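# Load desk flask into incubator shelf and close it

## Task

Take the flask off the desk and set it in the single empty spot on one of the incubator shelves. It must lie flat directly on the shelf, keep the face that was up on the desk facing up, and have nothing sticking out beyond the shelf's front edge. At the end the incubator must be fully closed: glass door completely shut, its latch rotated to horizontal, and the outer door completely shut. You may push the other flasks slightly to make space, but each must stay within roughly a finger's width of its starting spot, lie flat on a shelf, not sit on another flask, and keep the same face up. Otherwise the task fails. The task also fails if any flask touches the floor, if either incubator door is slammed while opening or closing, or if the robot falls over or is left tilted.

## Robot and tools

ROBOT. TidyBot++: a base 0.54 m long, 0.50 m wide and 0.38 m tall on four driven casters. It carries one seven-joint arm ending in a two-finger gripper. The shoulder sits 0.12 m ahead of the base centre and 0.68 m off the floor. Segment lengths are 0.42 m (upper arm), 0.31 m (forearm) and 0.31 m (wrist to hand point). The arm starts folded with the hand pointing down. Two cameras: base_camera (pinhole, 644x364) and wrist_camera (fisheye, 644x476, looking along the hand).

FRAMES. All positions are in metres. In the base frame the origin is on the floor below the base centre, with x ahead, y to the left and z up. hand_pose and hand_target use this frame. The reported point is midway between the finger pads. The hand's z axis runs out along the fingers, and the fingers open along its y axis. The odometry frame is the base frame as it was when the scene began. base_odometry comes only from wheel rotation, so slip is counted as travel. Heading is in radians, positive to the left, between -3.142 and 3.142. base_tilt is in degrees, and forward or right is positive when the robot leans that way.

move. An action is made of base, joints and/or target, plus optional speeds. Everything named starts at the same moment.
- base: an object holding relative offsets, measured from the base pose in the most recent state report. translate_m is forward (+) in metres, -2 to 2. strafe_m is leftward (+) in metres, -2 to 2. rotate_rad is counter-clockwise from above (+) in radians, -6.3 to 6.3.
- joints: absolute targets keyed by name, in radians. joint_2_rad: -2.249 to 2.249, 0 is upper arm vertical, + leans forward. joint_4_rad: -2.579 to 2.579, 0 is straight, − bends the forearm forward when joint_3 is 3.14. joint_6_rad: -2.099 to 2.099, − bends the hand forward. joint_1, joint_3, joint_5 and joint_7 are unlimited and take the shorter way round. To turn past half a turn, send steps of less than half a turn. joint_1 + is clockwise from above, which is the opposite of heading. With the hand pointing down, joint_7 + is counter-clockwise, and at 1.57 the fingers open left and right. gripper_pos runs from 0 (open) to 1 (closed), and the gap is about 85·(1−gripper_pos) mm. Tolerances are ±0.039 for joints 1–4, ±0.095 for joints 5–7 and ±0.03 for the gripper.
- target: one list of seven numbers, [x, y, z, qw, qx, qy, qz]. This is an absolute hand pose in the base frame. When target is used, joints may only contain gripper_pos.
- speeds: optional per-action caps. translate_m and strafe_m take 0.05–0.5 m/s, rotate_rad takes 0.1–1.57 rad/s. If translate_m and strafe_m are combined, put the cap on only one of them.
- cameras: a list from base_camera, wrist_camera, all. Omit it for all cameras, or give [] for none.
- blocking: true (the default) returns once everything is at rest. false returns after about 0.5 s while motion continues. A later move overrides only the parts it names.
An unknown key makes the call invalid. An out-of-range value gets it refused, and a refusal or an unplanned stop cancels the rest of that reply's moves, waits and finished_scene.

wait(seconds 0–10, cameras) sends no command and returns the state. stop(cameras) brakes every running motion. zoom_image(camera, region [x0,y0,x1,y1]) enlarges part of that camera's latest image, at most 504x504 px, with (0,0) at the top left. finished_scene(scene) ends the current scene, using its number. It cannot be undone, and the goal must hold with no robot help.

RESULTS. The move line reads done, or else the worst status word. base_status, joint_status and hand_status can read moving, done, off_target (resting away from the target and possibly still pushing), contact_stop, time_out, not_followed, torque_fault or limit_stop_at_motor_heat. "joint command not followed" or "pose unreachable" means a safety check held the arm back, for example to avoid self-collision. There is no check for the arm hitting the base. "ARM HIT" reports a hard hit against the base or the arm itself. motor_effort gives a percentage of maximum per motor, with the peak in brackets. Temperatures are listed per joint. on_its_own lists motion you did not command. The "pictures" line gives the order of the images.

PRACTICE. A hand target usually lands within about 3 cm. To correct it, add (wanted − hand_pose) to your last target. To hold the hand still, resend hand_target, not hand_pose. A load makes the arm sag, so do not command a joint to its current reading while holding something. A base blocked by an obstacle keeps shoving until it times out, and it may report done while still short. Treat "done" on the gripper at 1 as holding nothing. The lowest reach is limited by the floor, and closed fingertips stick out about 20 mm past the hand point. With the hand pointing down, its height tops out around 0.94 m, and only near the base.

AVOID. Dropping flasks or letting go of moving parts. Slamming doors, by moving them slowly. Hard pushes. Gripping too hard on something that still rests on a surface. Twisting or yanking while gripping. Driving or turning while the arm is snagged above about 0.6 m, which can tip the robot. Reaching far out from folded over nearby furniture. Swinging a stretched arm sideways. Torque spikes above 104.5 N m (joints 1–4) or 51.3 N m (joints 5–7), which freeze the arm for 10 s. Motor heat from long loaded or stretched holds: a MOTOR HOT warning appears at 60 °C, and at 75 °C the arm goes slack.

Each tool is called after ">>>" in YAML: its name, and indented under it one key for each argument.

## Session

>>> move:

Scene clock: 0.00 s.
Motor temperatures (°C): [31 21 23 30 35 33 39]
base_odometry: x=+0.000 y=+0.000 heading=+0.000
base_tilt: forward=+0.0 right=-0.3
base_status: not commanded
joint_positions: joint_1_rad=-0.016 joint_2_rad=-0.363 joint_3_rad=+3.131 joint_4_rad=-2.532 joint_5_rad=-0.012 joint_6_rad=-0.839 joint_7_rad=+1.534 gripper_pos=+0.000
joint_status: not commanded
motor_effort: joint_1_rad=+1 joint_2_rad=-1 joint_3_rad=+0 joint_4_rad=+15 joint_5_rad=+0 joint_6_rad=+2 joint_7_rad=+0
hand_pose: x=+0.2705 y=+0.0078 z=+0.5895 quat_wxyz=(-0.005, +0.998, -0.009, +0.067) (m; base frame)
hand_target: x=+0.2707 y=+0.0078 z=+0.5896 quat_wxyz=(-0.005, +0.998, -0.009, +0.067) (m; base frame)
hand_status: not commanded
pictures: base_camera, wrist_camera

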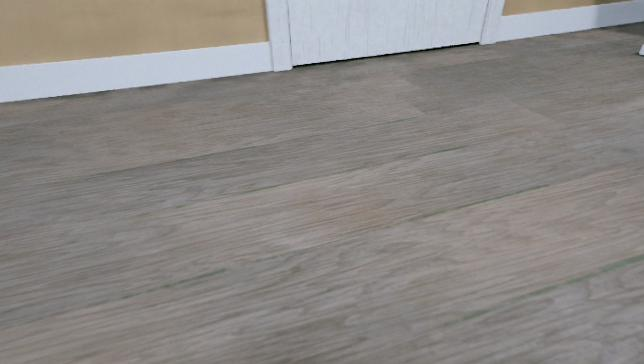

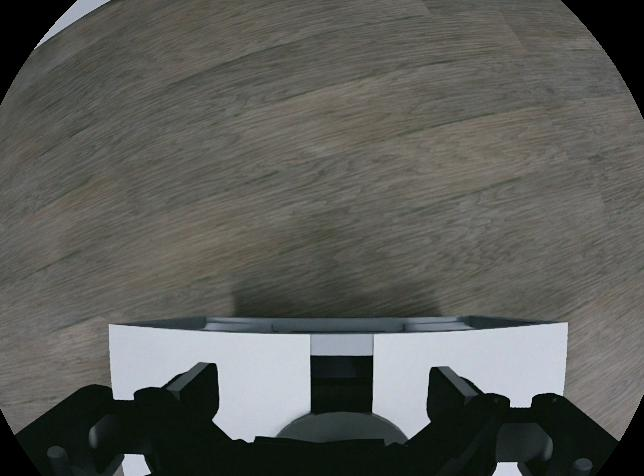

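>>> move:
  joints: {"joint_1_rad": 0.0, "joint_2_rad": -0.36, "joint_3_rad": 3.14, "joint_4_rad": -2.2, "joint_5_rad": 0.0, "joint_6_rad": 0.1, "joint_7_rad": 1.53}
  cameras: ["wrist_camera"]

>>> move:
  base: {"rotate_rad": -1.4}
  cameras: ["wrist_camera"]

>>> move:
  base: {"rotate_rad": -1.4}
  cameras: ["wrist_camera"]

>>> move:
  base: {"rotate_rad": -1.4}
  cameras: ["wrist_camera"]

Scene clock: 15.87 s.
Motor temperatures (°C): [31 21 23 30 35 33 39]
move: done
base_odometry: x=+0.000 y=+0.000 heading=+0.000
base_tilt: forward=+0.0 right=-0.3
base_status: not commanded
joint_positions: joint_1_rad=-0.014 joint_2_rad=-0.363 joint_3_rad=+3.131 joint_4_rad=-2.211 joint_5_rad=-0.012 joint_6_rad=+0.054 joint_7_rad=+1.534 gripper_pos=+0.000
joint_status: all done
motor_effort: joint_1_rad=-1(2) joint_2_rad=-8(8) joint_3_rad=+0(1) joint_4_rad=+21(22) joint_5_rad=+0(1) joint_6_rad=+9(9) joint_7_rad=+0(2)
hand_pose: x=+0.5751 y=+0.0132 z=+0.9203 quat_wxyz=(-0.021, +0.781, -0.009, +0.624) (m; base frame)
hand_target: x=+0.5806 y=+0.0022 z=+0.9396 quat_wxyz=(-0.013, +0.764, -0.015, +0.645) (m; base frame)
hand_status: not commanded
pictures: wrist_camera

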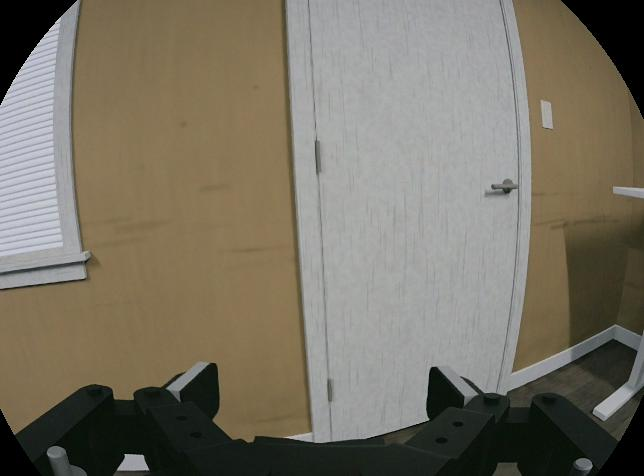

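Scene clock: 18.10 s.
Motor temperatures (°C): [31 21 23 30 35 33 39]
move: done
base_odometry: x=+0.000 y=+0.000 heading=-1.400
base_tilt: forward=+0.0 right=-0.3
base_status: done
joint_positions: joint_1_rad=-0.006 joint_2_rad=-0.363 joint_3_rad=+3.133 joint_4_rad=-2.211 joint_5_rad=-0.012 joint_6_rad=+0.057 joint_7_rad=+1.534 gripper_pos=+0.000
joint_status: not commanded
motor_effort: joint_1_rad=+0(2) joint_2_rad=-8(9) joint_3_rad=+0(2) joint_4_rad=+21(22) joint_5_rad=+0(1) joint_6_rad=+9(9) joint_7_rad=+0(1)
hand_pose: x=+0.5755 y=+0.0080 z=+0.9213 quat_wxyz=(-0.018, +0.780, -0.013, +0.625) (m; base frame)
hand_target: x=+0.5806 y=+0.0022 z=+0.9396 quat_wxyz=(-0.013, +0.764, -0.015, +0.645) (m; base frame)
hand_status: not commanded
pictures: wrist_camera

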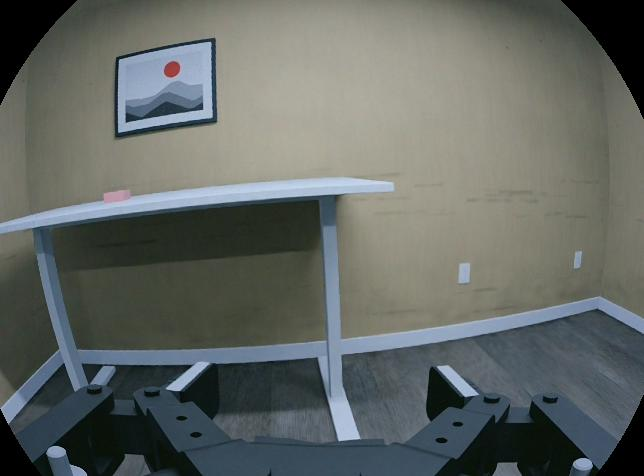

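Scene clock: 20.30 s.
Motor temperatures (°C): [31 21 23 30 35 33 39]
move: done
base_odometry: x=+0.000 y=+0.000 heading=-2.799
base_tilt: forward=+0.0 right=-0.3
base_status: done
joint_positions: joint_1_rad=-0.003 joint_2_rad=-0.363 joint_3_rad=+3.135 joint_4_rad=-2.211 joint_5_rad=-0.012 joint_6_rad=+0.057 joint_7_rad=+1.534 gripper_pos=+0.000
joint_status: not commanded
motor_effort: joint_1_rad=+0(2) joint_2_rad=-8(9) joint_3_rad=-1(3) joint_4_rad=+21(22) joint_5_rad=+1(1) joint_6_rad=+9(9) joint_7_rad=+1(1)
hand_pose: x=+0.5756 y=+0.0058 z=+0.9214 quat_wxyz=(-0.017, +0.780, -0.015, +0.625) (m; base frame)
hand_target: x=+0.5806 y=+0.0022 z=+0.9396 quat_wxyz=(-0.013, +0.764, -0.015, +0.645) (m; base frame)
hand_status: not commanded
pictures: wrist_camera

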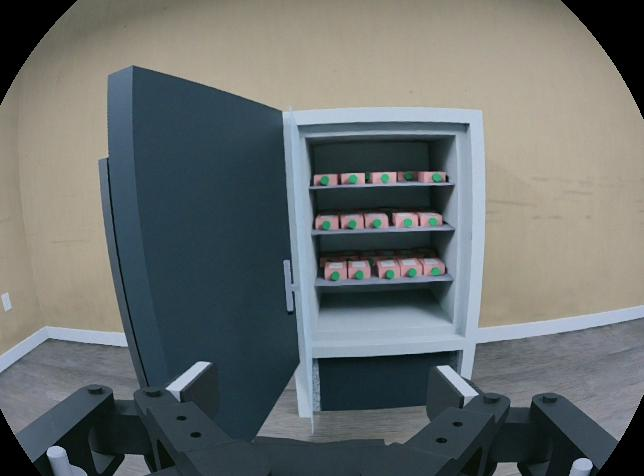

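Scene clock: 22.50 s.
Motor temperatures (°C): [31 21 23 30 35 33 39]
move: done
base_odometry: x=+0.000 y=+0.000 heading=+2.084
base_tilt: forward=+0.0 right=-0.3
base_status: done
joint_positions: joint_1_rad=-0.001 joint_2_rad=-0.363 joint_3_rad=+3.136 joint_4_rad=-2.211 joint_5_rad=-0.012 joint_6_rad=+0.057 joint_7_rad=+1.534 gripper_pos=+0.000
joint_status: not commanded
motor_effort: joint_1_rad=+0(2) joint_2_rad=-8(9) joint_3_rad=+0(2) joint_4_rad=+22(22) joint_5_rad=+0(1) joint_6_rad=+9(9) joint_7_rad=+0(1)
hand_pose: x=+0.5756 y=+0.0045 z=+0.9215 quat_wxyz=(-0.016, +0.780, -0.016, +0.625) (m; base frame)
hand_target: x=+0.5806 y=+0.0022 z=+0.9396 quat_wxyz=(-0.013, +0.764, -0.015, +0.645) (m; base frame)
hand_status: not commanded
pictures: wrist_camera

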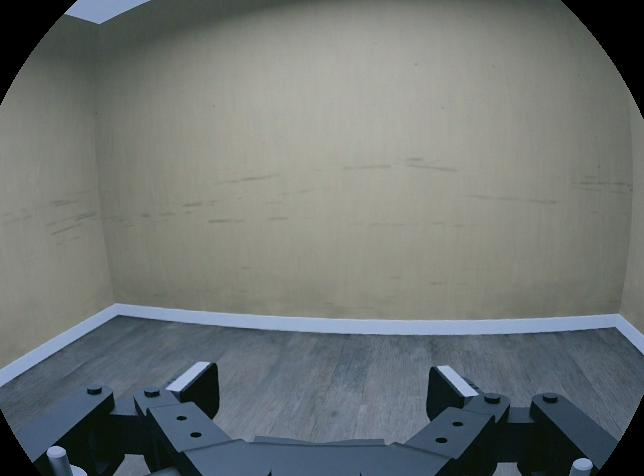

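>>> move:
  base: {"rotate_rad": 1.4}
  cameras: ["wrist_camera"]

>>> zoom_image:
  camera: "wrist_camera"
  region: [270, 90, 490, 310]

>>> move:
  base: {"rotate_rad": 1.6}
  cameras: ["wrist_camera"]

>>> zoom_image:
  camera: "wrist_camera"
  region: [60, 120, 460, 420]

Scene clock: 42.00 s.
Motor temperatures (°C): [31 21 23 30 35 33 39]
move: done
base_odometry: x=+0.000 y=+0.000 heading=-2.799
base_tilt: forward=+0.0 right=-0.3
base_status: done
joint_positions: joint_1_rad=-0.001 joint_2_rad=-0.363 joint_3_rad=+3.137 joint_4_rad=-2.211 joint_5_rad=-0.012 joint_6_rad=+0.058 joint_7_rad=+1.534 gripper_pos=+0.000
joint_status: not commanded
motor_effort: joint_1_rad=+0(2) joint_2_rad=-8(9) joint_3_rad=+0(3) joint_4_rad=+21(22) joint_5_rad=+0(1) joint_6_rad=+9(9) joint_7_rad=+1(1)
hand_pose: x=+0.5757 y=+0.0038 z=+0.9215 quat_wxyz=(-0.016, +0.780, -0.017, +0.625) (m; base frame)
hand_target: x=+0.5806 y=+0.0022 z=+0.9396 quat_wxyz=(-0.013, +0.764, -0.015, +0.645) (m; base frame)
hand_status: not commanded
pictures: wrist_camera

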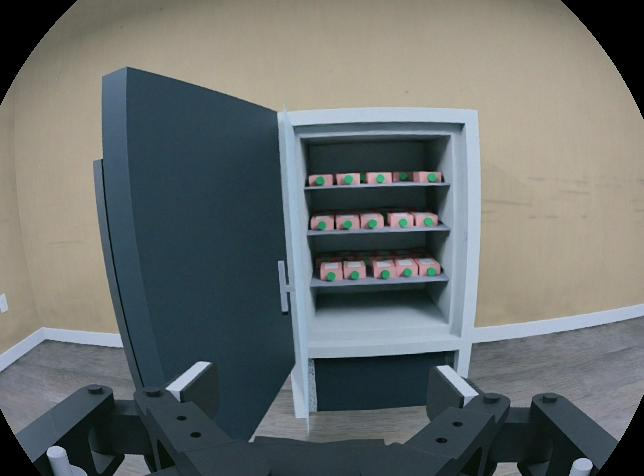

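Scaled by 2.291.

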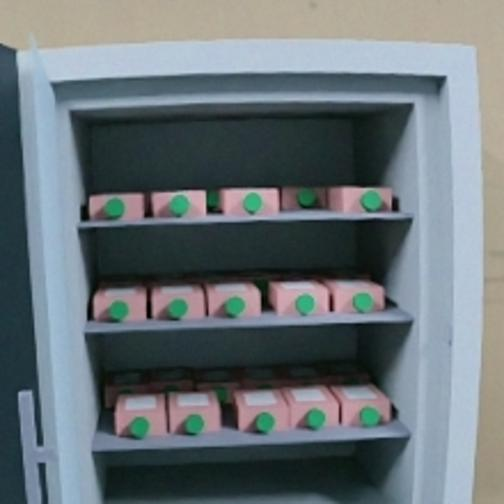

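Scene clock: 44.30 s.
Motor temperatures (°C): [31 21 23 30 35 33 39]
move: done
base_odometry: x=+0.000 y=+0.000 heading=-1.200
base_tilt: forward=+0.0 right=-0.2
base_status: done
joint_positions: joint_1_rad=-0.001 joint_2_rad=-0.363 joint_3_rad=+3.137 joint_4_rad=-2.211 joint_5_rad=-0.012 joint_6_rad=+0.058 joint_7_rad=+1.534 gripper_pos=+0.000
joint_status: not commanded
motor_effort: joint_1_rad=+0(2) joint_2_rad=-8(9) joint_3_rad=+0(2) joint_4_rad=+21(22) joint_5_rad=+0(1) joint_6_rad=+9(9) joint_7_rad=+1(1)
hand_pose: x=+0.5757 y=+0.0040 z=+0.9216 quat_wxyz=(-0.016, +0.780, -0.017, +0.625) (m; base frame)
hand_target: x=+0.5806 y=+0.0022 z=+0.9396 quat_wxyz=(-0.013, +0.764, -0.015, +0.645) (m; base frame)
hand_status: not commanded
pictures: wrist_camera

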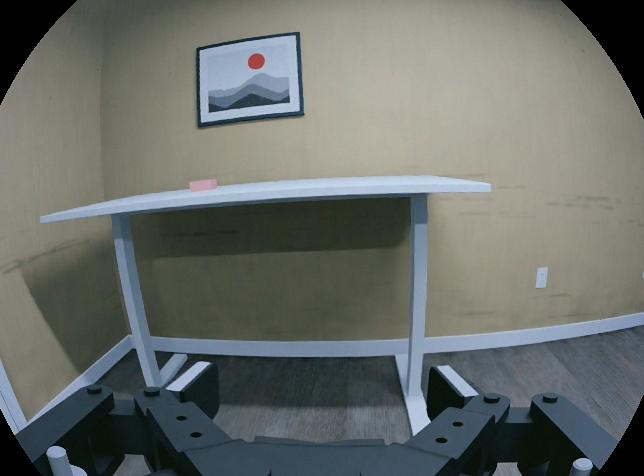

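Scaled by 1.260.

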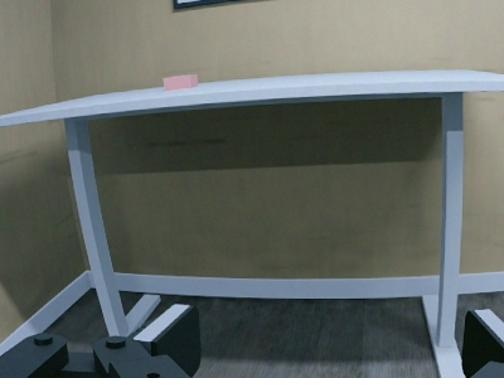

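>>> move:
  base: {"translate_m": 0.3, "strafe_m": 0.4}
  joints: {"joint_1_rad": 0.0, "joint_2_rad": -0.1, "joint_3_rad": 3.14, "joint_4_rad": -1.5, "joint_5_rad": 0.0, "joint_6_rad": -0.7, "joint_7_rad": 1.53}

>>> zoom_image:
  camera: "wrist_camera"
  region: [200, 100, 450, 300]

Scene clock: 88.93 s.
Motor temperatures (°C): [31 21 23 30 35 33 39]
move: done
base_odometry: x=+0.482 y=-0.135 heading=-1.199
base_tilt: forward=+0.1 right=-0.3
base_status: done
joint_positions: joint_1_rad=-0.001 joint_2_rad=-0.103 joint_3_rad=+3.137 joint_4_rad=-1.520 joint_5_rad=-0.012 joint_6_rad=-0.645 joint_7_rad=+1.534 gripper_pos=+0.000
joint_status: all done
motor_effort: joint_1_rad=-1(2) joint_2_rad=-17(20) joint_3_rad=+0(2) joint_4_rad=+21(23) joint_5_rad=+0(1) joint_6_rad=+8(10) joint_7_rad=+0(2)
hand_pose: x=+0.6607 y=+0.0070 z=+1.0017 quat_wxyz=(-0.017, +0.858, -0.015, +0.514) (m; base frame)
hand_target: x=+0.6555 y=+0.0022 z=+0.9968 quat_wxyz=(-0.010, +0.867, -0.017, +0.497) (m; base frame)
hand_status: not commanded
pictures: base_camera, wrist_camera

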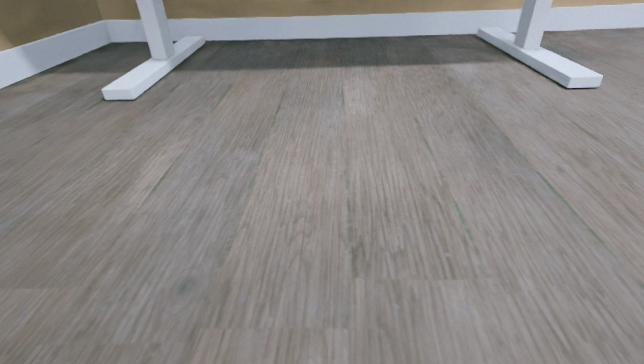

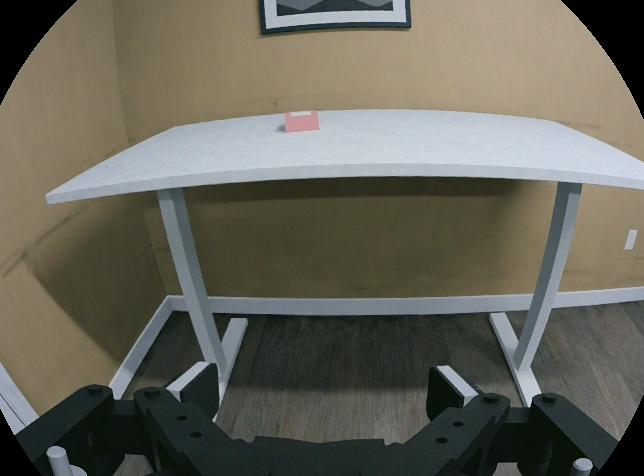

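Scaled by 2.016.

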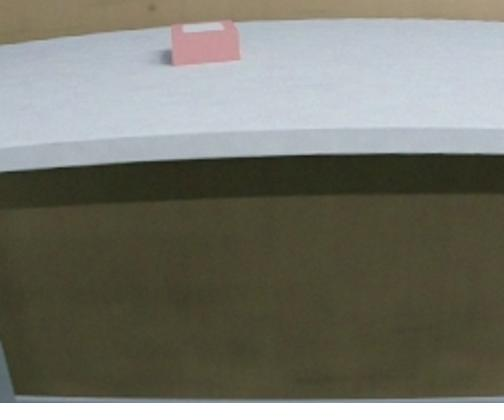

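>>> move:
  joints: {"joint_1_rad": 0.0, "joint_2_rad": -0.3, "joint_3_rad": 3.14, "joint_4_rad": -1.2, "joint_5_rad": 0.0, "joint_6_rad": -1.32, "joint_7_rad": 1.53}
  cameras: []

>>> move:
  base: {"translate_m": 0.4, "strafe_m": 0.05}
  speeds: {"translate_m": 0.3}

>>> zoom_image:
  camera: "wrist_camera"
  region: [200, 50, 450, 250]

Scene clock: 125.73 s.
Motor temperatures (°C): [31 21 23 30 35 33 39]
move: done
base_odometry: x=+0.482 y=-0.135 heading=-1.199
base_tilt: forward=+0.0 right=-0.3
base_status: not commanded
joint_positions: joint_1_rad=-0.001 joint_2_rad=-0.303 joint_3_rad=+3.137 joint_4_rad=-1.211 joint_5_rad=-0.012 joint_6_rad=-1.264 joint_7_rad=+1.534 gripper_pos=+0.000
joint_status: all done
motor_effort: joint_1_rad=+0(2) joint_2_rad=-6(20) joint_3_rad=+0(2) joint_4_rad=+18(23) joint_5_rad=+0(1) joint_6_rad=+8(9) joint_7_rad=+0(1)
hand_pose: x=+0.4980 y=+0.0078 z=+1.1006 quat_wxyz=(-0.015, +0.885, -0.012, +0.466) (m; base frame)
hand_target: x=+0.4889 y=+0.0021 z=+1.0910 quat_wxyz=(-0.009, +0.896, -0.017, +0.445) (m; base frame)
hand_status: not commanded
pictures: none
No camera images: "cameras" was empty.

Scene clock: 127.97 s.
Motor temperatures (°C): [31 21 23 30 35 33 39]
move: done
base_odometry: x=+0.674 y=-0.489 heading=-1.199
base_tilt: forward=+0.0 right=-0.3
base_status: done
joint_positions: joint_1_rad=-0.001 joint_2_rad=-0.296 joint_3_rad=+3.137 joint_4_rad=-1.211 joint_5_rad=-0.012 joint_6_rad=-1.269 joint_7_rad=+1.534 gripper_pos=+0.000
joint_status: not commanded
motor_effort: joint_1_rad=+0(1) joint_2_rad=-7(10) joint_3_rad=-1(1) joint_4_rad=+18(19) joint_5_rad=+0(0) joint_6_rad=+7(8) joint_7_rad=+0(1)
hand_pose: x=+0.5001 y=+0.0078 z=+1.0969 quat_wxyz=(-0.015, +0.887, -0.012, +0.461) (m; base frame)
hand_target: x=+0.4889 y=+0.0021 z=+1.0910 quat_wxyz=(-0.009, +0.896, -0.017, +0.445) (m; base frame)
hand_status: not commanded
pictures: base_camera, wrist_camera

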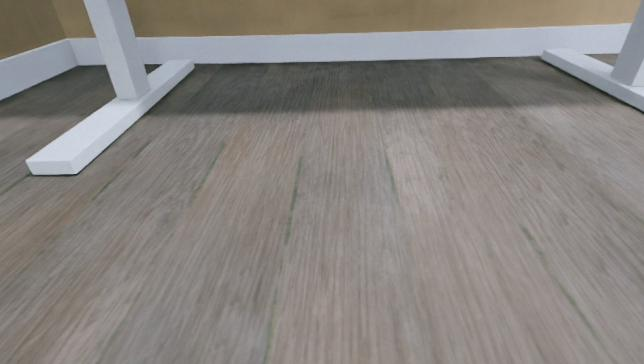

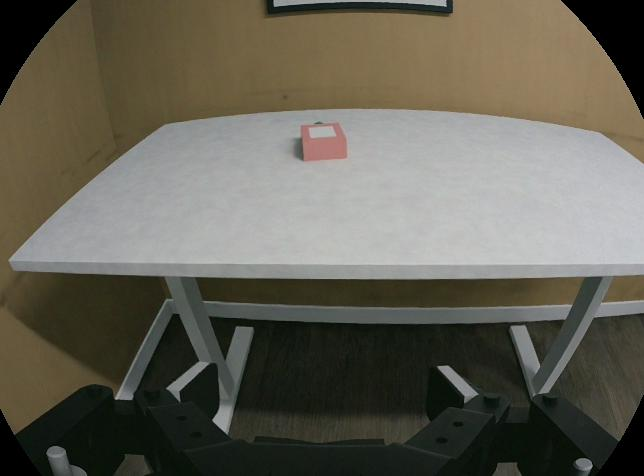

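Scaled by 2.016.

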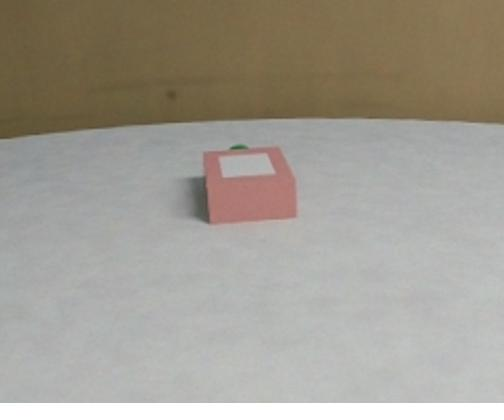

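>>> move:
  base: {"translate_m": 0.3}
  speeds: {"translate_m": 0.15}

>>> zoom_image:
  camera: "wrist_camera"
  region: [230, 80, 430, 280]

Scene clock: 204.93 s.
Motor temperatures (°C): [31 21 23 30 35 33 39]
move: done
base_odometry: x=+0.783 y=-0.769 heading=-1.199
base_tilt: forward=+0.1 right=-0.3
base_status: done
joint_positions: joint_1_rad=-0.001 joint_2_rad=-0.296 joint_3_rad=+3.137 joint_4_rad=-1.211 joint_5_rad=-0.012 joint_6_rad=-1.270 joint_7_rad=+1.534 gripper_pos=+0.000
joint_status: not commanded
motor_effort: joint_1_rad=+0(1) joint_2_rad=-7(10) joint_3_rad=+0(1) joint_4_rad=+18(19) joint_5_rad=+0(1) joint_6_rad=+7(8) joint_7_rad=+0(1)
hand_pose: x=+0.4999 y=+0.0078 z=+1.0965 quat_wxyz=(-0.015, +0.888, -0.012, +0.460) (m; base frame)
hand_target: x=+0.4889 y=+0.0021 z=+1.0910 quat_wxyz=(-0.009, +0.896, -0.017, +0.445) (m; base frame)
hand_status: not commanded
pictures: base_camera, wrist_camera

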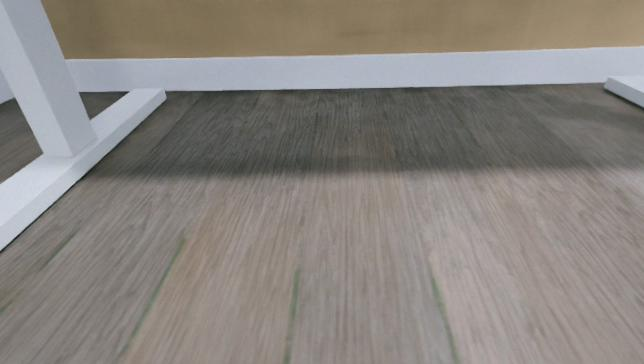

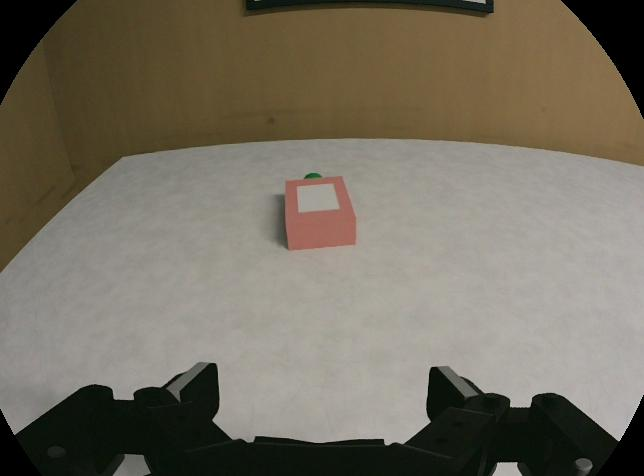

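Scaled by 2.520.

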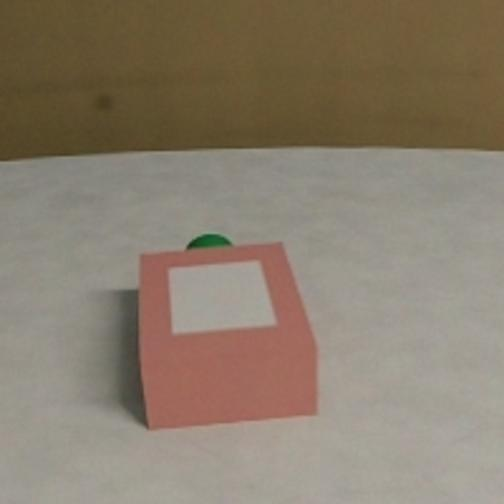

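>>> move:
  base: {"translate_m": 0.14}
  speeds: {"translate_m": 0.1}

>>> zoom_image:
  camera: "wrist_camera"
  region: [200, 130, 450, 380]

Scene clock: 225.37 s.
Motor temperatures (°C): [31 21 23 30 35 33 39]
move: done
base_odometry: x=+0.834 y=-0.899 heading=-1.199
base_tilt: forward=+0.1 right=-0.3
base_status: done
joint_positions: joint_1_rad=-0.001 joint_2_rad=-0.296 joint_3_rad=+3.137 joint_4_rad=-1.211 joint_5_rad=-0.012 joint_6_rad=-1.270 joint_7_rad=+1.534 gripper_pos=+0.000
joint_status: not commanded
motor_effort: joint_1_rad=-1(1) joint_2_rad=-7(10) joint_3_rad=+0(1) joint_4_rad=+18(19) joint_5_rad=+0(1) joint_6_rad=+8(8) joint_7_rad=+0(1)
hand_pose: x=+0.4997 y=+0.0078 z=+1.0966 quat_wxyz=(-0.015, +0.888, -0.012, +0.460) (m; base frame)
hand_target: x=+0.4889 y=+0.0021 z=+1.0910 quat_wxyz=(-0.009, +0.896, -0.017, +0.445) (m; base frame)
hand_status: not commanded
pictures: base_camera, wrist_camera

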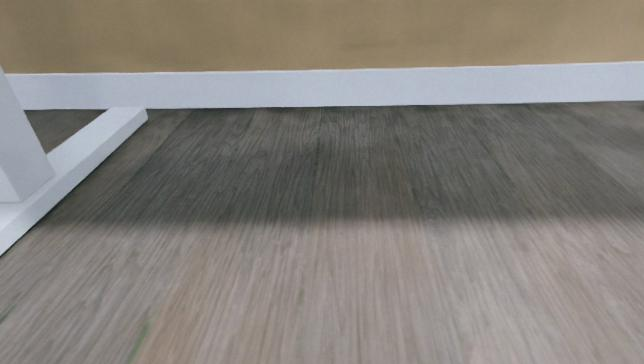

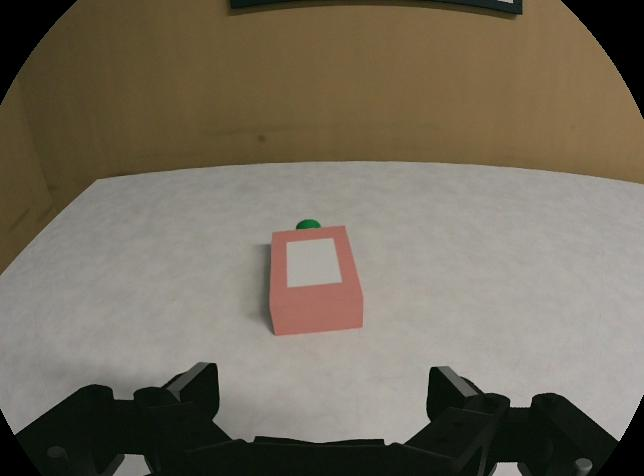

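Scaled by 2.016.

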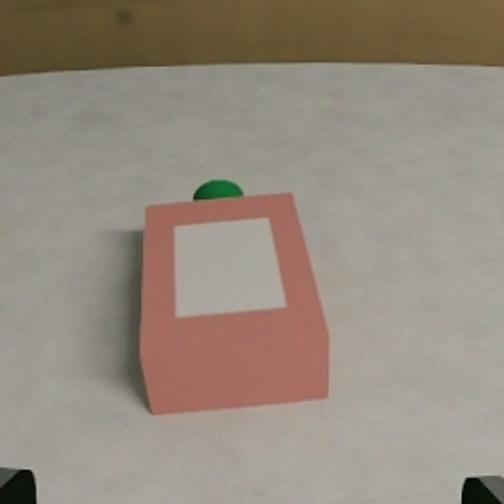

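>>> move:
  base: {"strafe_m": 0.025}
  joints: {"joint_1_rad": 0.0, "joint_2_rad": 0.381, "joint_3_rad": 3.14, "joint_4_rad": -0.397, "joint_5_rad": 0.0, "joint_6_rad": -1.70, "joint_7_rad": 1.53}
  cameras: ["wrist_camera"]

>>> zoom_image:
  camera: "wrist_camera"
  region: [200, 180, 450, 430]

Scene clock: 272.87 s.
Motor temperatures (°C): [31 21 23 30 35 33 39]
move: done
base_odometry: x=+0.857 y=-0.890 heading=-1.199
base_tilt: forward=+0.1 right=-0.3
base_status: done
joint_positions: joint_1_rad=-0.001 joint_2_rad=+0.381 joint_3_rad=+3.137 joint_4_rad=-0.418 joint_5_rad=-0.012 joint_6_rad=-1.644 joint_7_rad=+1.534 gripper_pos=+0.000
joint_status: all done
motor_effort: joint_1_rad=+0(3) joint_2_rad=-29(31) joint_3_rad=-1(3) joint_4_rad=+15(18) joint_5_rad=+0(2) joint_6_rad=+6(8) joint_7_rad=+1(1)
hand_pose: x=+0.7006 y=+0.0078 z=+1.0537 quat_wxyz=(-0.014, +0.939, -0.012, +0.342) (m; base frame)
hand_target: x=+0.6878 y=+0.0020 z=+1.0511 quat_wxyz=(-0.007, +0.945, -0.019, +0.326) (m; base frame)
hand_status: not commanded
pictures: wrist_camera

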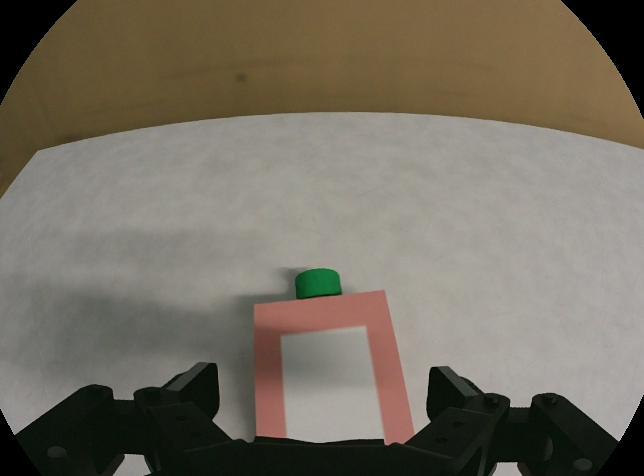

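Scaled by 2.016.

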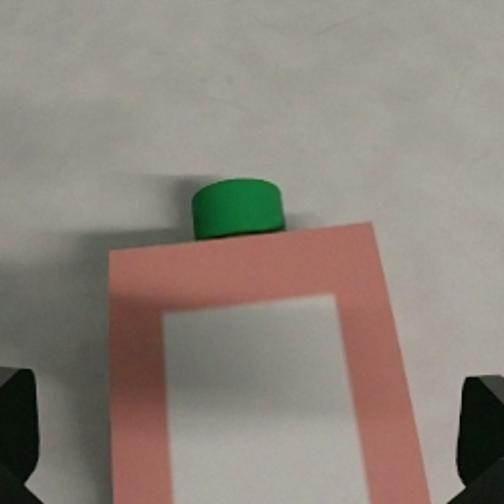

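>>> move:
  joints: {"joint_1_rad": 0.0, "joint_2_rad": 0.32, "joint_3_rad": 3.14, "joint_4_rad": -1.0, "joint_5_rad": 0.0, "joint_6_rad": -0.72, "joint_7_rad": 1.53, "gripper_pos": 0.33}
  cameras: ["wrist_camera"]

>>> move:
  joints: {"joint_1_rad": 0.0, "joint_2_rad": 0.479, "joint_3_rad": 3.14, "joint_4_rad": -0.71, "joint_5_rad": 0.0, "joint_6_rad": -1.11, "joint_7_rad": 1.53}
  cameras: ["wrist_camera"]

Scene clock: 346.80 s.
Motor temperatures (°C): [31 22 23 30 35 32 39]
move: done
base_odometry: x=+0.857 y=-0.890 heading=-1.199
base_tilt: forward=+0.0 right=-0.3
base_status: not commanded
joint_positions: joint_1_rad=-0.001 joint_2_rad=+0.345 joint_3_rad=+3.137 joint_4_rad=-0.988 joint_5_rad=-0.012 joint_6_rad=-0.767 joint_7_rad=+1.534 gripper_pos=+0.330
joint_status: all done
motor_effort: joint_1_rad=-1(1) joint_2_rad=-34(35) joint_3_rad=-1(3) joint_4_rad=+21(21) joint_5_rad=+0(1) joint_6_rad=+8(8) joint_7_rad=+0(1)
hand_pose: x=+0.8354 y=+0.0076 z=+0.9947 quat_wxyz=(-0.017, +0.867, -0.016, +0.497) (m; base frame)
hand_target: x=+0.8335 y=+0.0023 z=+1.0185 quat_wxyz=(-0.011, +0.852, -0.017, +0.523) (m; base frame)
hand_status: not commanded
pictures: wrist_camera

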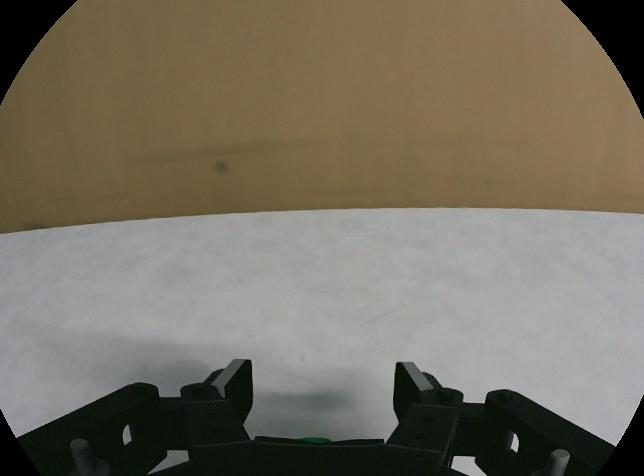

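Scene clock: 348.47 s.
Motor temperatures (°C): [31 22 23 30 35 32 39]
move: done
base_odometry: x=+0.857 y=-0.890 heading=-1.199
base_tilt: forward=+0.1 right=-0.3
base_status: not commanded
joint_positions: joint_1_rad=-0.001 joint_2_rad=+0.469 joint_3_rad=+3.137 joint_4_rad=-0.725 joint_5_rad=-0.012 joint_6_rad=-1.052 joint_7_rad=+1.534 gripper_pos=+0.330
joint_status: all done
motor_effort: joint_1_rad=+0(2) joint_2_rad=-35(37) joint_3_rad=-1(2) joint_4_rad=+19(22) joint_5_rad=+0(1) joint_6_rad=+6(8) joint_7_rad=+1(1)
hand_pose: x=+0.8444 y=+0.0080 z=+0.9783 quat_wxyz=(-0.016, +0.901, -0.015, +0.433) (m; base frame)
hand_target: x=+0.8370 y=+0.0022 z=+0.9652 quat_wxyz=(-0.009, +0.912, -0.018, +0.409) (m; base frame)
hand_status: not commanded
pictures: wrist_camera

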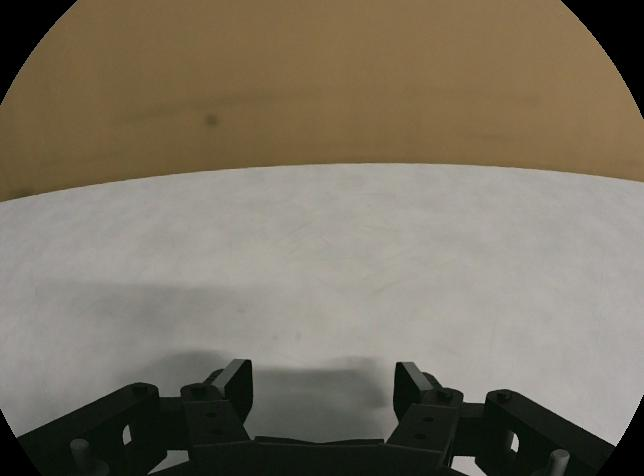

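>>> move:
  joints: {"joint_1_rad": 0.0, "joint_2_rad": 0.472, "joint_3_rad": 3.14, "joint_4_rad": -0.789, "joint_5_rad": 0.0, "joint_6_rad": -1.061, "joint_7_rad": 1.53}
  cameras: ["wrist_camera"]

Scene clock: 360.33 s.
Motor temperatures (°C): [31 22 23 30 35 32 39]
move: off_target
base_odometry: x=+0.857 y=-0.890 heading=-1.199
base_tilt: forward=+0.1 right=-0.3
base_status: not commanded
joint_positions: joint_1_rad=-0.001 joint_2_rad=+0.454 joint_3_rad=+3.137 joint_4_rad=-0.749 joint_5_rad=-0.012 joint_6_rad=-1.046 joint_7_rad=+1.534 gripper_pos=+0.330
joint_status: joint_4_rad off_target (ended at -0.749, target -0.789); the others done
motor_effort: joint_1_rad=-1(1) joint_2_rad=-30(36) joint_3_rad=-2(3) joint_4_rad=+14(20) joint_5_rad=+0(1) joint_6_rad=+4(6) joint_7_rad=+0(1)
hand_pose: x=+0.8391 y=+0.0080 z=+0.9775 quat_wxyz=(-0.016, +0.902, -0.015, +0.431) (m; base frame)
hand_target: x=+0.8372 y=+0.0022 z=+0.9399 quat_wxyz=(-0.009, +0.917, -0.018, +0.398) (m; base frame)
hand_status: not commanded
pictures: wrist_camera

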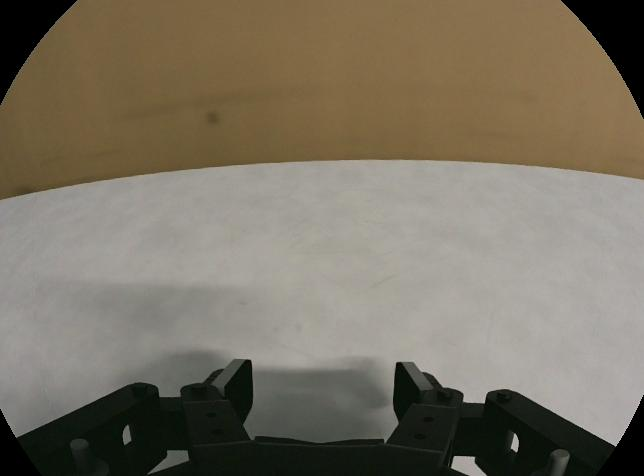

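>>> move:
  joints: {"joint_1_rad": 0.0, "joint_2_rad": 0.475, "joint_3_rad": 3.14, "joint_4_rad": -0.71, "joint_5_rad": 0.0, "joint_6_rad": -1.10, "joint_7_rad": 1.53}
  cameras: []

>>> move:
  base: {"translate_m": -0.06}
  speeds: {"translate_m": 0.05}
  cameras: ["wrist_camera"]

Scene clock: 389.13 s.
Motor temperatures (°C): [31 22 23 30 35 32 39]
move: done
base_odometry: x=+0.857 y=-0.890 heading=-1.199
base_tilt: forward=+0.1 right=-0.3
base_status: not commanded
joint_positions: joint_1_rad=-0.001 joint_2_rad=+0.466 joint_3_rad=+3.137 joint_4_rad=-0.724 joint_5_rad=-0.012 joint_6_rad=-1.066 joint_7_rad=+1.534 gripper_pos=+0.330
joint_status: all done
motor_effort: joint_1_rad=+0(1) joint_2_rad=-35(36) joint_3_rad=-1(2) joint_4_rad=+19(20) joint_5_rad=+0(1) joint_6_rad=+7(7) joint_7_rad=+1(1)
hand_pose: x=+0.8406 y=+0.0080 z=+0.9777 quat_wxyz=(-0.016, +0.903, -0.015, +0.428) (m; base frame)
hand_target: x=+0.8379 y=+0.0022 z=+0.9704 quat_wxyz=(-0.009, +0.909, -0.018, +0.415) (m; base frame)
hand_status: not commanded
pictures: none
No camera images: "cameras" was empty.

Scene clock: 390.80 s.
Motor temperatures (°C): [31 22 23 30 35 32 39]
move: done
base_odometry: x=+0.835 y=-0.834 heading=-1.199
base_tilt: forward=+0.1 right=-0.3
base_status: done
joint_positions: joint_1_rad=-0.001 joint_2_rad=+0.467 joint_3_rad=+3.137 joint_4_rad=-0.722 joint_5_rad=-0.012 joint_6_rad=-1.066 joint_7_rad=+1.534 gripper_pos=+0.330
joint_status: not commanded
motor_effort: joint_1_rad=+0(1) joint_2_rad=-35(37) joint_3_rad=-1(2) joint_4_rad=+19(20) joint_5_rad=+0(1) joint_6_rad=+6(7) joint_7_rad=+0(1)
hand_pose: x=+0.8413 y=+0.0080 z=+0.9776 quat_wxyz=(-0.016, +0.903, -0.015, +0.428) (m; base frame)
hand_target: x=+0.8379 y=+0.0022 z=+0.9704 quat_wxyz=(-0.009, +0.909, -0.018, +0.415) (m; base frame)
hand_status: not commanded
pictures: wrist_camera

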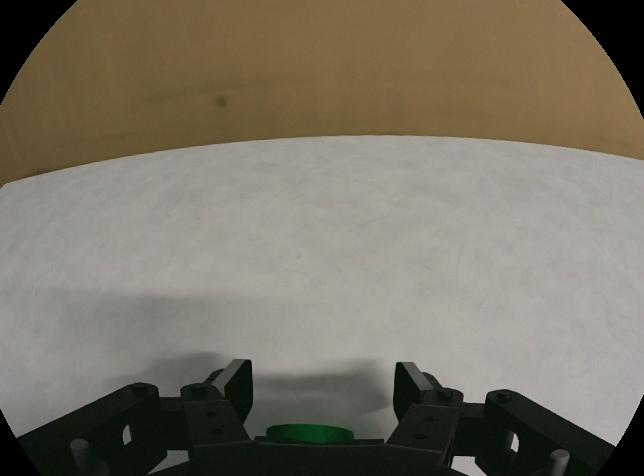

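>>> move:
  base: {"translate_m": -0.04}
  speeds: {"translate_m": 0.05}
  cameras: ["wrist_camera"]

Scene clock: 398.10 s.
Motor temperatures (°C): [31 22 23 30 35 32 39]
move: done
base_odometry: x=+0.821 y=-0.797 heading=-1.199
base_tilt: forward=+0.0 right=-0.3
base_status: done
joint_positions: joint_1_rad=-0.001 joint_2_rad=+0.468 joint_3_rad=+3.137 joint_4_rad=-0.720 joint_5_rad=-0.012 joint_6_rad=-1.066 joint_7_rad=+1.534 gripper_pos=+0.330
joint_status: not commanded
motor_effort: joint_1_rad=+0(2) joint_2_rad=-35(37) joint_3_rad=-2(2) joint_4_rad=+18(19) joint_5_rad=+0(1) joint_6_rad=+6(8) joint_7_rad=+0(1)
hand_pose: x=+0.8418 y=+0.0080 z=+0.9777 quat_wxyz=(-0.016, +0.903, -0.015, +0.429) (m; base frame)
hand_target: x=+0.8379 y=+0.0022 z=+0.9704 quat_wxyz=(-0.009, +0.909, -0.018, +0.415) (m; base frame)
hand_status: not commanded
pictures: wrist_camera

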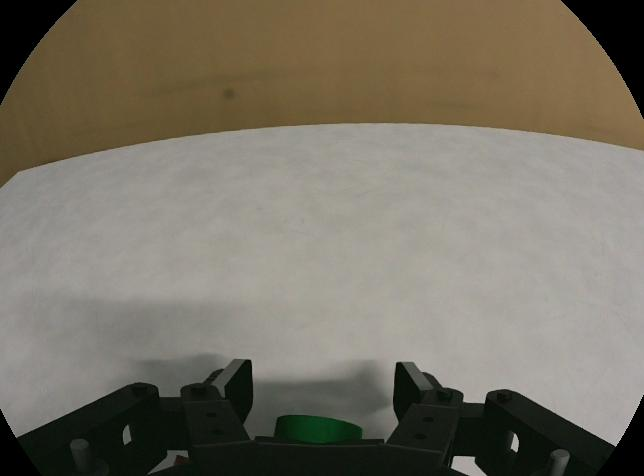

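>>> move:
  base: {"translate_m": -0.1}
  speeds: {"translate_m": 0.06}
  cameras: ["wrist_camera"]

>>> move:
  base: {"translate_m": -0.08}
  speeds: {"translate_m": 0.06}
  cameras: ["wrist_camera"]

Scene clock: 407.33 s.
Motor temperatures (°C): [31 22 23 30 35 32 39]
move: done
base_odometry: x=+0.785 y=-0.703 heading=-1.199
base_tilt: forward=+0.1 right=-0.2
base_status: done
joint_positions: joint_1_rad=-0.001 joint_2_rad=+0.469 joint_3_rad=+3.137 joint_4_rad=-0.719 joint_5_rad=-0.012 joint_6_rad=-1.066 joint_7_rad=+1.534 gripper_pos=+0.330
joint_status: not commanded
motor_effort: joint_1_rad=+0(2) joint_2_rad=-36(37) joint_3_rad=-2(3) joint_4_rad=+19(19) joint_5_rad=+0(1) joint_6_rad=+6(7) joint_7_rad=+0(1)
hand_pose: x=+0.8422 y=+0.0080 z=+0.9777 quat_wxyz=(-0.016, +0.903, -0.015, +0.429) (m; base frame)
hand_target: x=+0.8379 y=+0.0022 z=+0.9704 quat_wxyz=(-0.009, +0.909, -0.018, +0.415) (m; base frame)
hand_status: not commanded
pictures: wrist_camera

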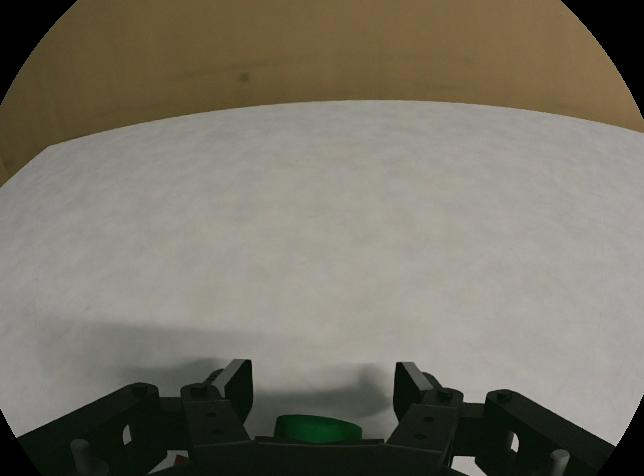

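Scene clock: 409.13 s.
Motor temperatures (°C): [31 22 23 30 35 32 39]
move: done
base_odometry: x=+0.756 y=-0.628 heading=-1.199
base_tilt: forward=+0.1 right=-0.3
base_status: done
joint_positions: joint_1_rad=-0.001 joint_2_rad=+0.470 joint_3_rad=+3.137 joint_4_rad=-0.718 joint_5_rad=-0.012 joint_6_rad=-1.066 joint_7_rad=+1.534 gripper_pos=+0.330
joint_status: not commanded
motor_effort: joint_1_rad=-1(1) joint_2_rad=-36(37) joint_3_rad=-1(2) joint_4_rad=+19(20) joint_5_rad=+0(1) joint_6_rad=+7(7) joint_7_rad=+0(1)
hand_pose: x=+0.8425 y=+0.0080 z=+0.9777 quat_wxyz=(-0.016, +0.903, -0.015, +0.429) (m; base frame)
hand_target: x=+0.8379 y=+0.0022 z=+0.9704 quat_wxyz=(-0.009, +0.909, -0.018, +0.415) (m; base frame)
hand_status: not commanded
pictures: wrist_camera

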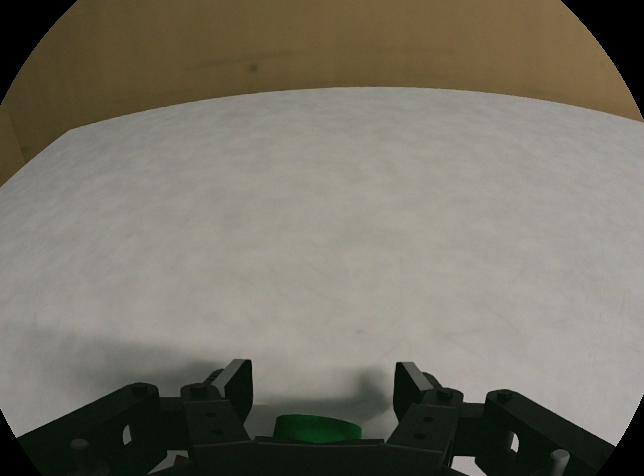

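>>> move:
  base: {"translate_m": -0.025}
  speeds: {"translate_m": 0.05}
  cameras: []

>>> move:
  base: {"translate_m": 0.012}
  speeds: {"translate_m": 0.05}
  cameras: []

>>> move:
  joints: {"joint_1_rad": 0.0, "joint_2_rad": 0.26, "joint_3_rad": 3.14, "joint_4_rad": -1.05, "joint_5_rad": 0.0, "joint_6_rad": -0.63, "joint_7_rad": 1.53}
  cameras: ["wrist_camera"]

>>> move:
  joints: {"joint_1_rad": 0.0, "joint_2_rad": -0.3, "joint_3_rad": 3.14, "joint_4_rad": -1.2, "joint_5_rad": 0.0, "joint_6_rad": -1.32, "joint_7_rad": 1.53, "gripper_pos": 0.0}
  cameras: ["wrist_camera"]

Scene clock: 429.63 s.
Motor temperatures (°C): [31 22 23 30 35 32 39]
move: done
base_odometry: x=+0.747 y=-0.605 heading=-1.199
base_tilt: forward=+0.0 right=-0.4
base_status: done
joint_positions: joint_1_rad=-0.001 joint_2_rad=+0.471 joint_3_rad=+3.137 joint_4_rad=-0.717 joint_5_rad=-0.012 joint_6_rad=-1.066 joint_7_rad=+1.534 gripper_pos=+0.330
joint_status: not commanded
motor_effort: joint_1_rad=-1(1) joint_2_rad=-35(37) joint_3_rad=-1(2) joint_4_rad=+19(20) joint_5_rad=+0(0) joint_6_rad=+7(8) joint_7_rad=+1(1)
hand_pose: x=+0.8427 y=+0.0080 z=+0.9777 quat_wxyz=(-0.016, +0.903, -0.015, +0.429) (m; base frame)
hand_target: x=+0.8379 y=+0.0022 z=+0.9704 quat_wxyz=(-0.009, +0.909, -0.018, +0.415) (m; base frame)
hand_status: not commanded
pictures: none
No camera images: "cameras" was empty.

Scene clock: 430.33 s.
Motor temperatures (°C): [31 22 23 30 35 32 39]
move: done
base_odometry: x=+0.751 y=-0.616 heading=-1.199
base_tilt: forward=+0.1 right=-0.3
base_status: done
joint_positions: joint_1_rad=-0.001 joint_2_rad=+0.478 joint_3_rad=+3.137 joint_4_rad=-0.717 joint_5_rad=-0.012 joint_6_rad=-1.066 joint_7_rad=+1.534 gripper_pos=+0.330
joint_status: not commanded
motor_effort: joint_1_rad=+0(1) joint_2_rad=-37(39) joint_3_rad=-1(2) joint_4_rad=+20(20) joint_5_rad=+0(1) joint_6_rad=+7(8) joint_7_rad=+1(1)
hand_pose: x=+0.8448 y=+0.0080 z=+0.9726 quat_wxyz=(-0.016, +0.905, -0.015, +0.426) (m; base frame)
hand_target: x=+0.8379 y=+0.0022 z=+0.9704 quat_wxyz=(-0.009, +0.909, -0.018, +0.415) (m; base frame)
hand_status: not commanded
pictures: none
No camera images: "cameras" was empty.

Scene clock: 432.10 s.
Motor temperatures (°C): [31 22 23 30 35 32 39]
move: done
base_odometry: x=+0.751 y=-0.616 heading=-1.199
base_tilt: forward=+0.1 right=-0.3
base_status: not commanded
joint_positions: joint_1_rad=-0.001 joint_2_rad=+0.274 joint_3_rad=+3.137 joint_4_rad=-1.038 joint_5_rad=-0.012 joint_6_rad=-0.676 joint_7_rad=+1.534 gripper_pos=+0.330
joint_status: all done
motor_effort: joint_1_rad=+0(1) joint_2_rad=-31(37) joint_3_rad=-1(2) joint_4_rad=+21(22) joint_5_rad=+0(1) joint_6_rad=+8(8) joint_7_rad=+1(1)
hand_pose: x=+0.8214 y=+0.0073 z=+1.0412 quat_wxyz=(-0.018, +0.838, -0.015, +0.545) (m; base frame)
hand_target: x=+0.8212 y=+0.0023 z=+1.0572 quat_wxyz=(-0.012, +0.825, -0.016, +0.565) (m; base frame)
hand_status: not commanded
pictures: wrist_camera

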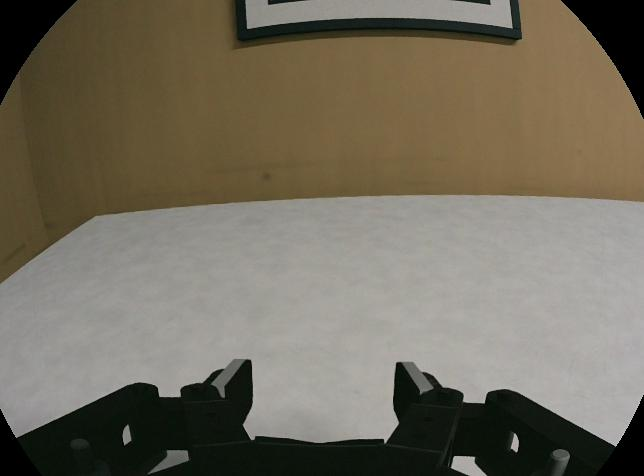

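Scene clock: 434.20 s.
Motor temperatures (°C): [31 22 23 30 35 32 39]
move: done
base_odometry: x=+0.751 y=-0.616 heading=-1.199
base_tilt: forward=+0.1 right=-0.3
base_status: not commanded
joint_positions: joint_1_rad=-0.001 joint_2_rad=-0.298 joint_3_rad=+3.137 joint_4_rad=-1.186 joint_5_rad=-0.012 joint_6_rad=-1.264 joint_7_rad=+1.534 gripper_pos=+0.000
joint_status: all done
motor_effort: joint_1_rad=+0(1) joint_2_rad=-6(34) joint_3_rad=-1(2) joint_4_rad=+17(23) joint_5_rad=+0(1) joint_6_rad=+8(9) joint_7_rad=+0(1)
hand_pose: x=+0.4994 y=+0.0078 z=+1.1111 quat_wxyz=(-0.016, +0.880, -0.012, +0.474) (m; base frame)
hand_target: x=+0.4889 y=+0.0021 z=+1.0910 quat_wxyz=(-0.009, +0.896, -0.017, +0.445) (m; base frame)
hand_status: not commanded
pictures: wrist_camera

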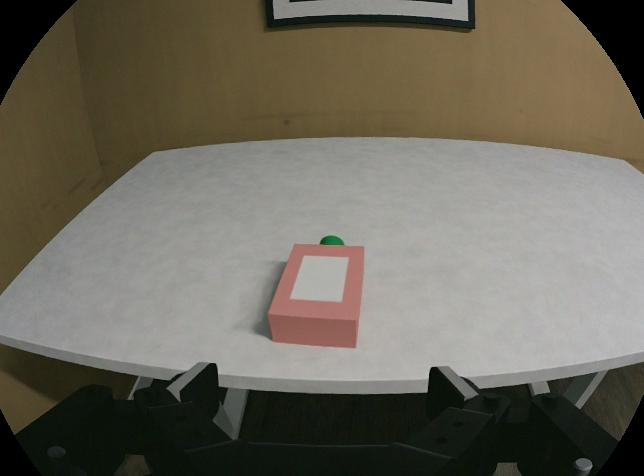

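>>> move:
  base: {"translate_m": 0.33}
  speeds: {"translate_m": 0.1}
  cameras: ["wrist_camera"]

Scene clock: 450.07 s.
Motor temperatures (°C): [31 22 23 30 35 32 39]
move: done
base_odometry: x=+0.871 y=-0.924 heading=-1.199
base_tilt: forward=+0.1 right=-0.4
base_status: done
joint_positions: joint_1_rad=-0.001 joint_2_rad=-0.297 joint_3_rad=+3.137 joint_4_rad=-1.189 joint_5_rad=-0.012 joint_6_rad=-1.269 joint_7_rad=+1.534 gripper_pos=+0.000
joint_status: not commanded
motor_effort: joint_1_rad=-1(2) joint_2_rad=-6(10) joint_3_rad=-1(1) joint_4_rad=+17(18) joint_5_rad=+1(1) joint_6_rad=+7(8) joint_7_rad=+1(1)
hand_pose: x=+0.4992 y=+0.0078 z=+1.1082 quat_wxyz=(-0.016, +0.882, -0.012, +0.471) (m; base frame)
hand_target: x=+0.4889 y=+0.0021 z=+1.0910 quat_wxyz=(-0.009, +0.896, -0.017, +0.445) (m; base frame)
hand_status: not commanded
pictures: wrist_camera

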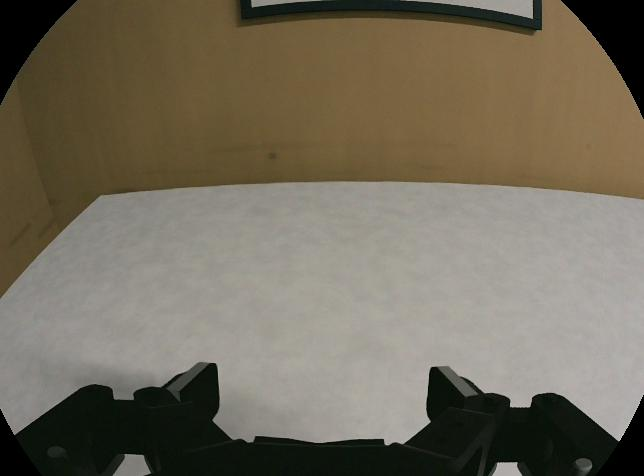

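>>> move:
  joints: {"joint_1_rad": 0.0, "joint_2_rad": 0.2, "joint_3_rad": 3.14, "joint_4_rad": -0.47, "joint_5_rad": 0.0, "joint_6_rad": -2.09, "joint_7_rad": 1.53}
  cameras: ["wrist_camera"]

Scene clock: 588.23 s.
Motor temperatures (°C): [31 21 23 30 34 32 39]
move: done
base_odometry: x=+0.871 y=-0.924 heading=-1.199
base_tilt: forward=+0.1 right=-0.3
base_status: not commanded
joint_positions: joint_1_rad=-0.001 joint_2_rad=+0.192 joint_3_rad=+3.137 joint_4_rad=-0.489 joint_5_rad=-0.012 joint_6_rad=-2.035 joint_7_rad=+1.534 gripper_pos=+0.000
joint_status: all done
joint sent to its limit — joint_6_rad, lower limit.
motor_effort: joint_1_rad=-1(2) joint_2_rad=-20(21) joint_3_rad=-1(2) joint_4_rad=+13(18) joint_5_rad=+0(1) joint_6_rad=+4(8) joint_7_rad=+0(1)
hand_pose: x=+0.5258 y=+0.0068 z=+1.0554 quat_wxyz=(-0.010, +0.977, -0.011, +0.211) (m; base frame)
hand_target: x=+0.5143 y=+0.0018 z=+1.0519 quat_wxyz=(-0.004, +0.981, -0.019, +0.191) (m; base frame)
hand_status: not commanded
pictures: wrist_camera

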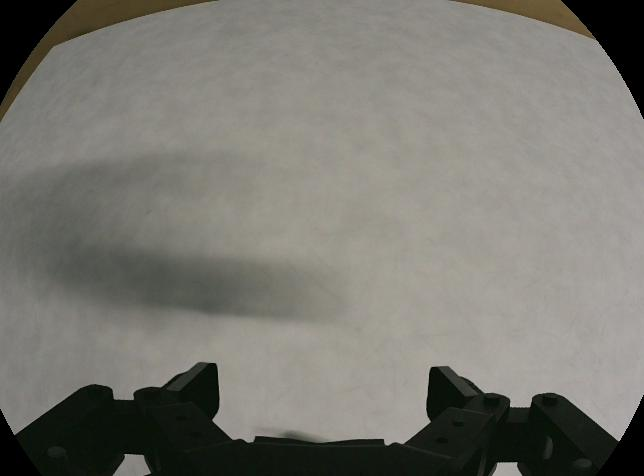

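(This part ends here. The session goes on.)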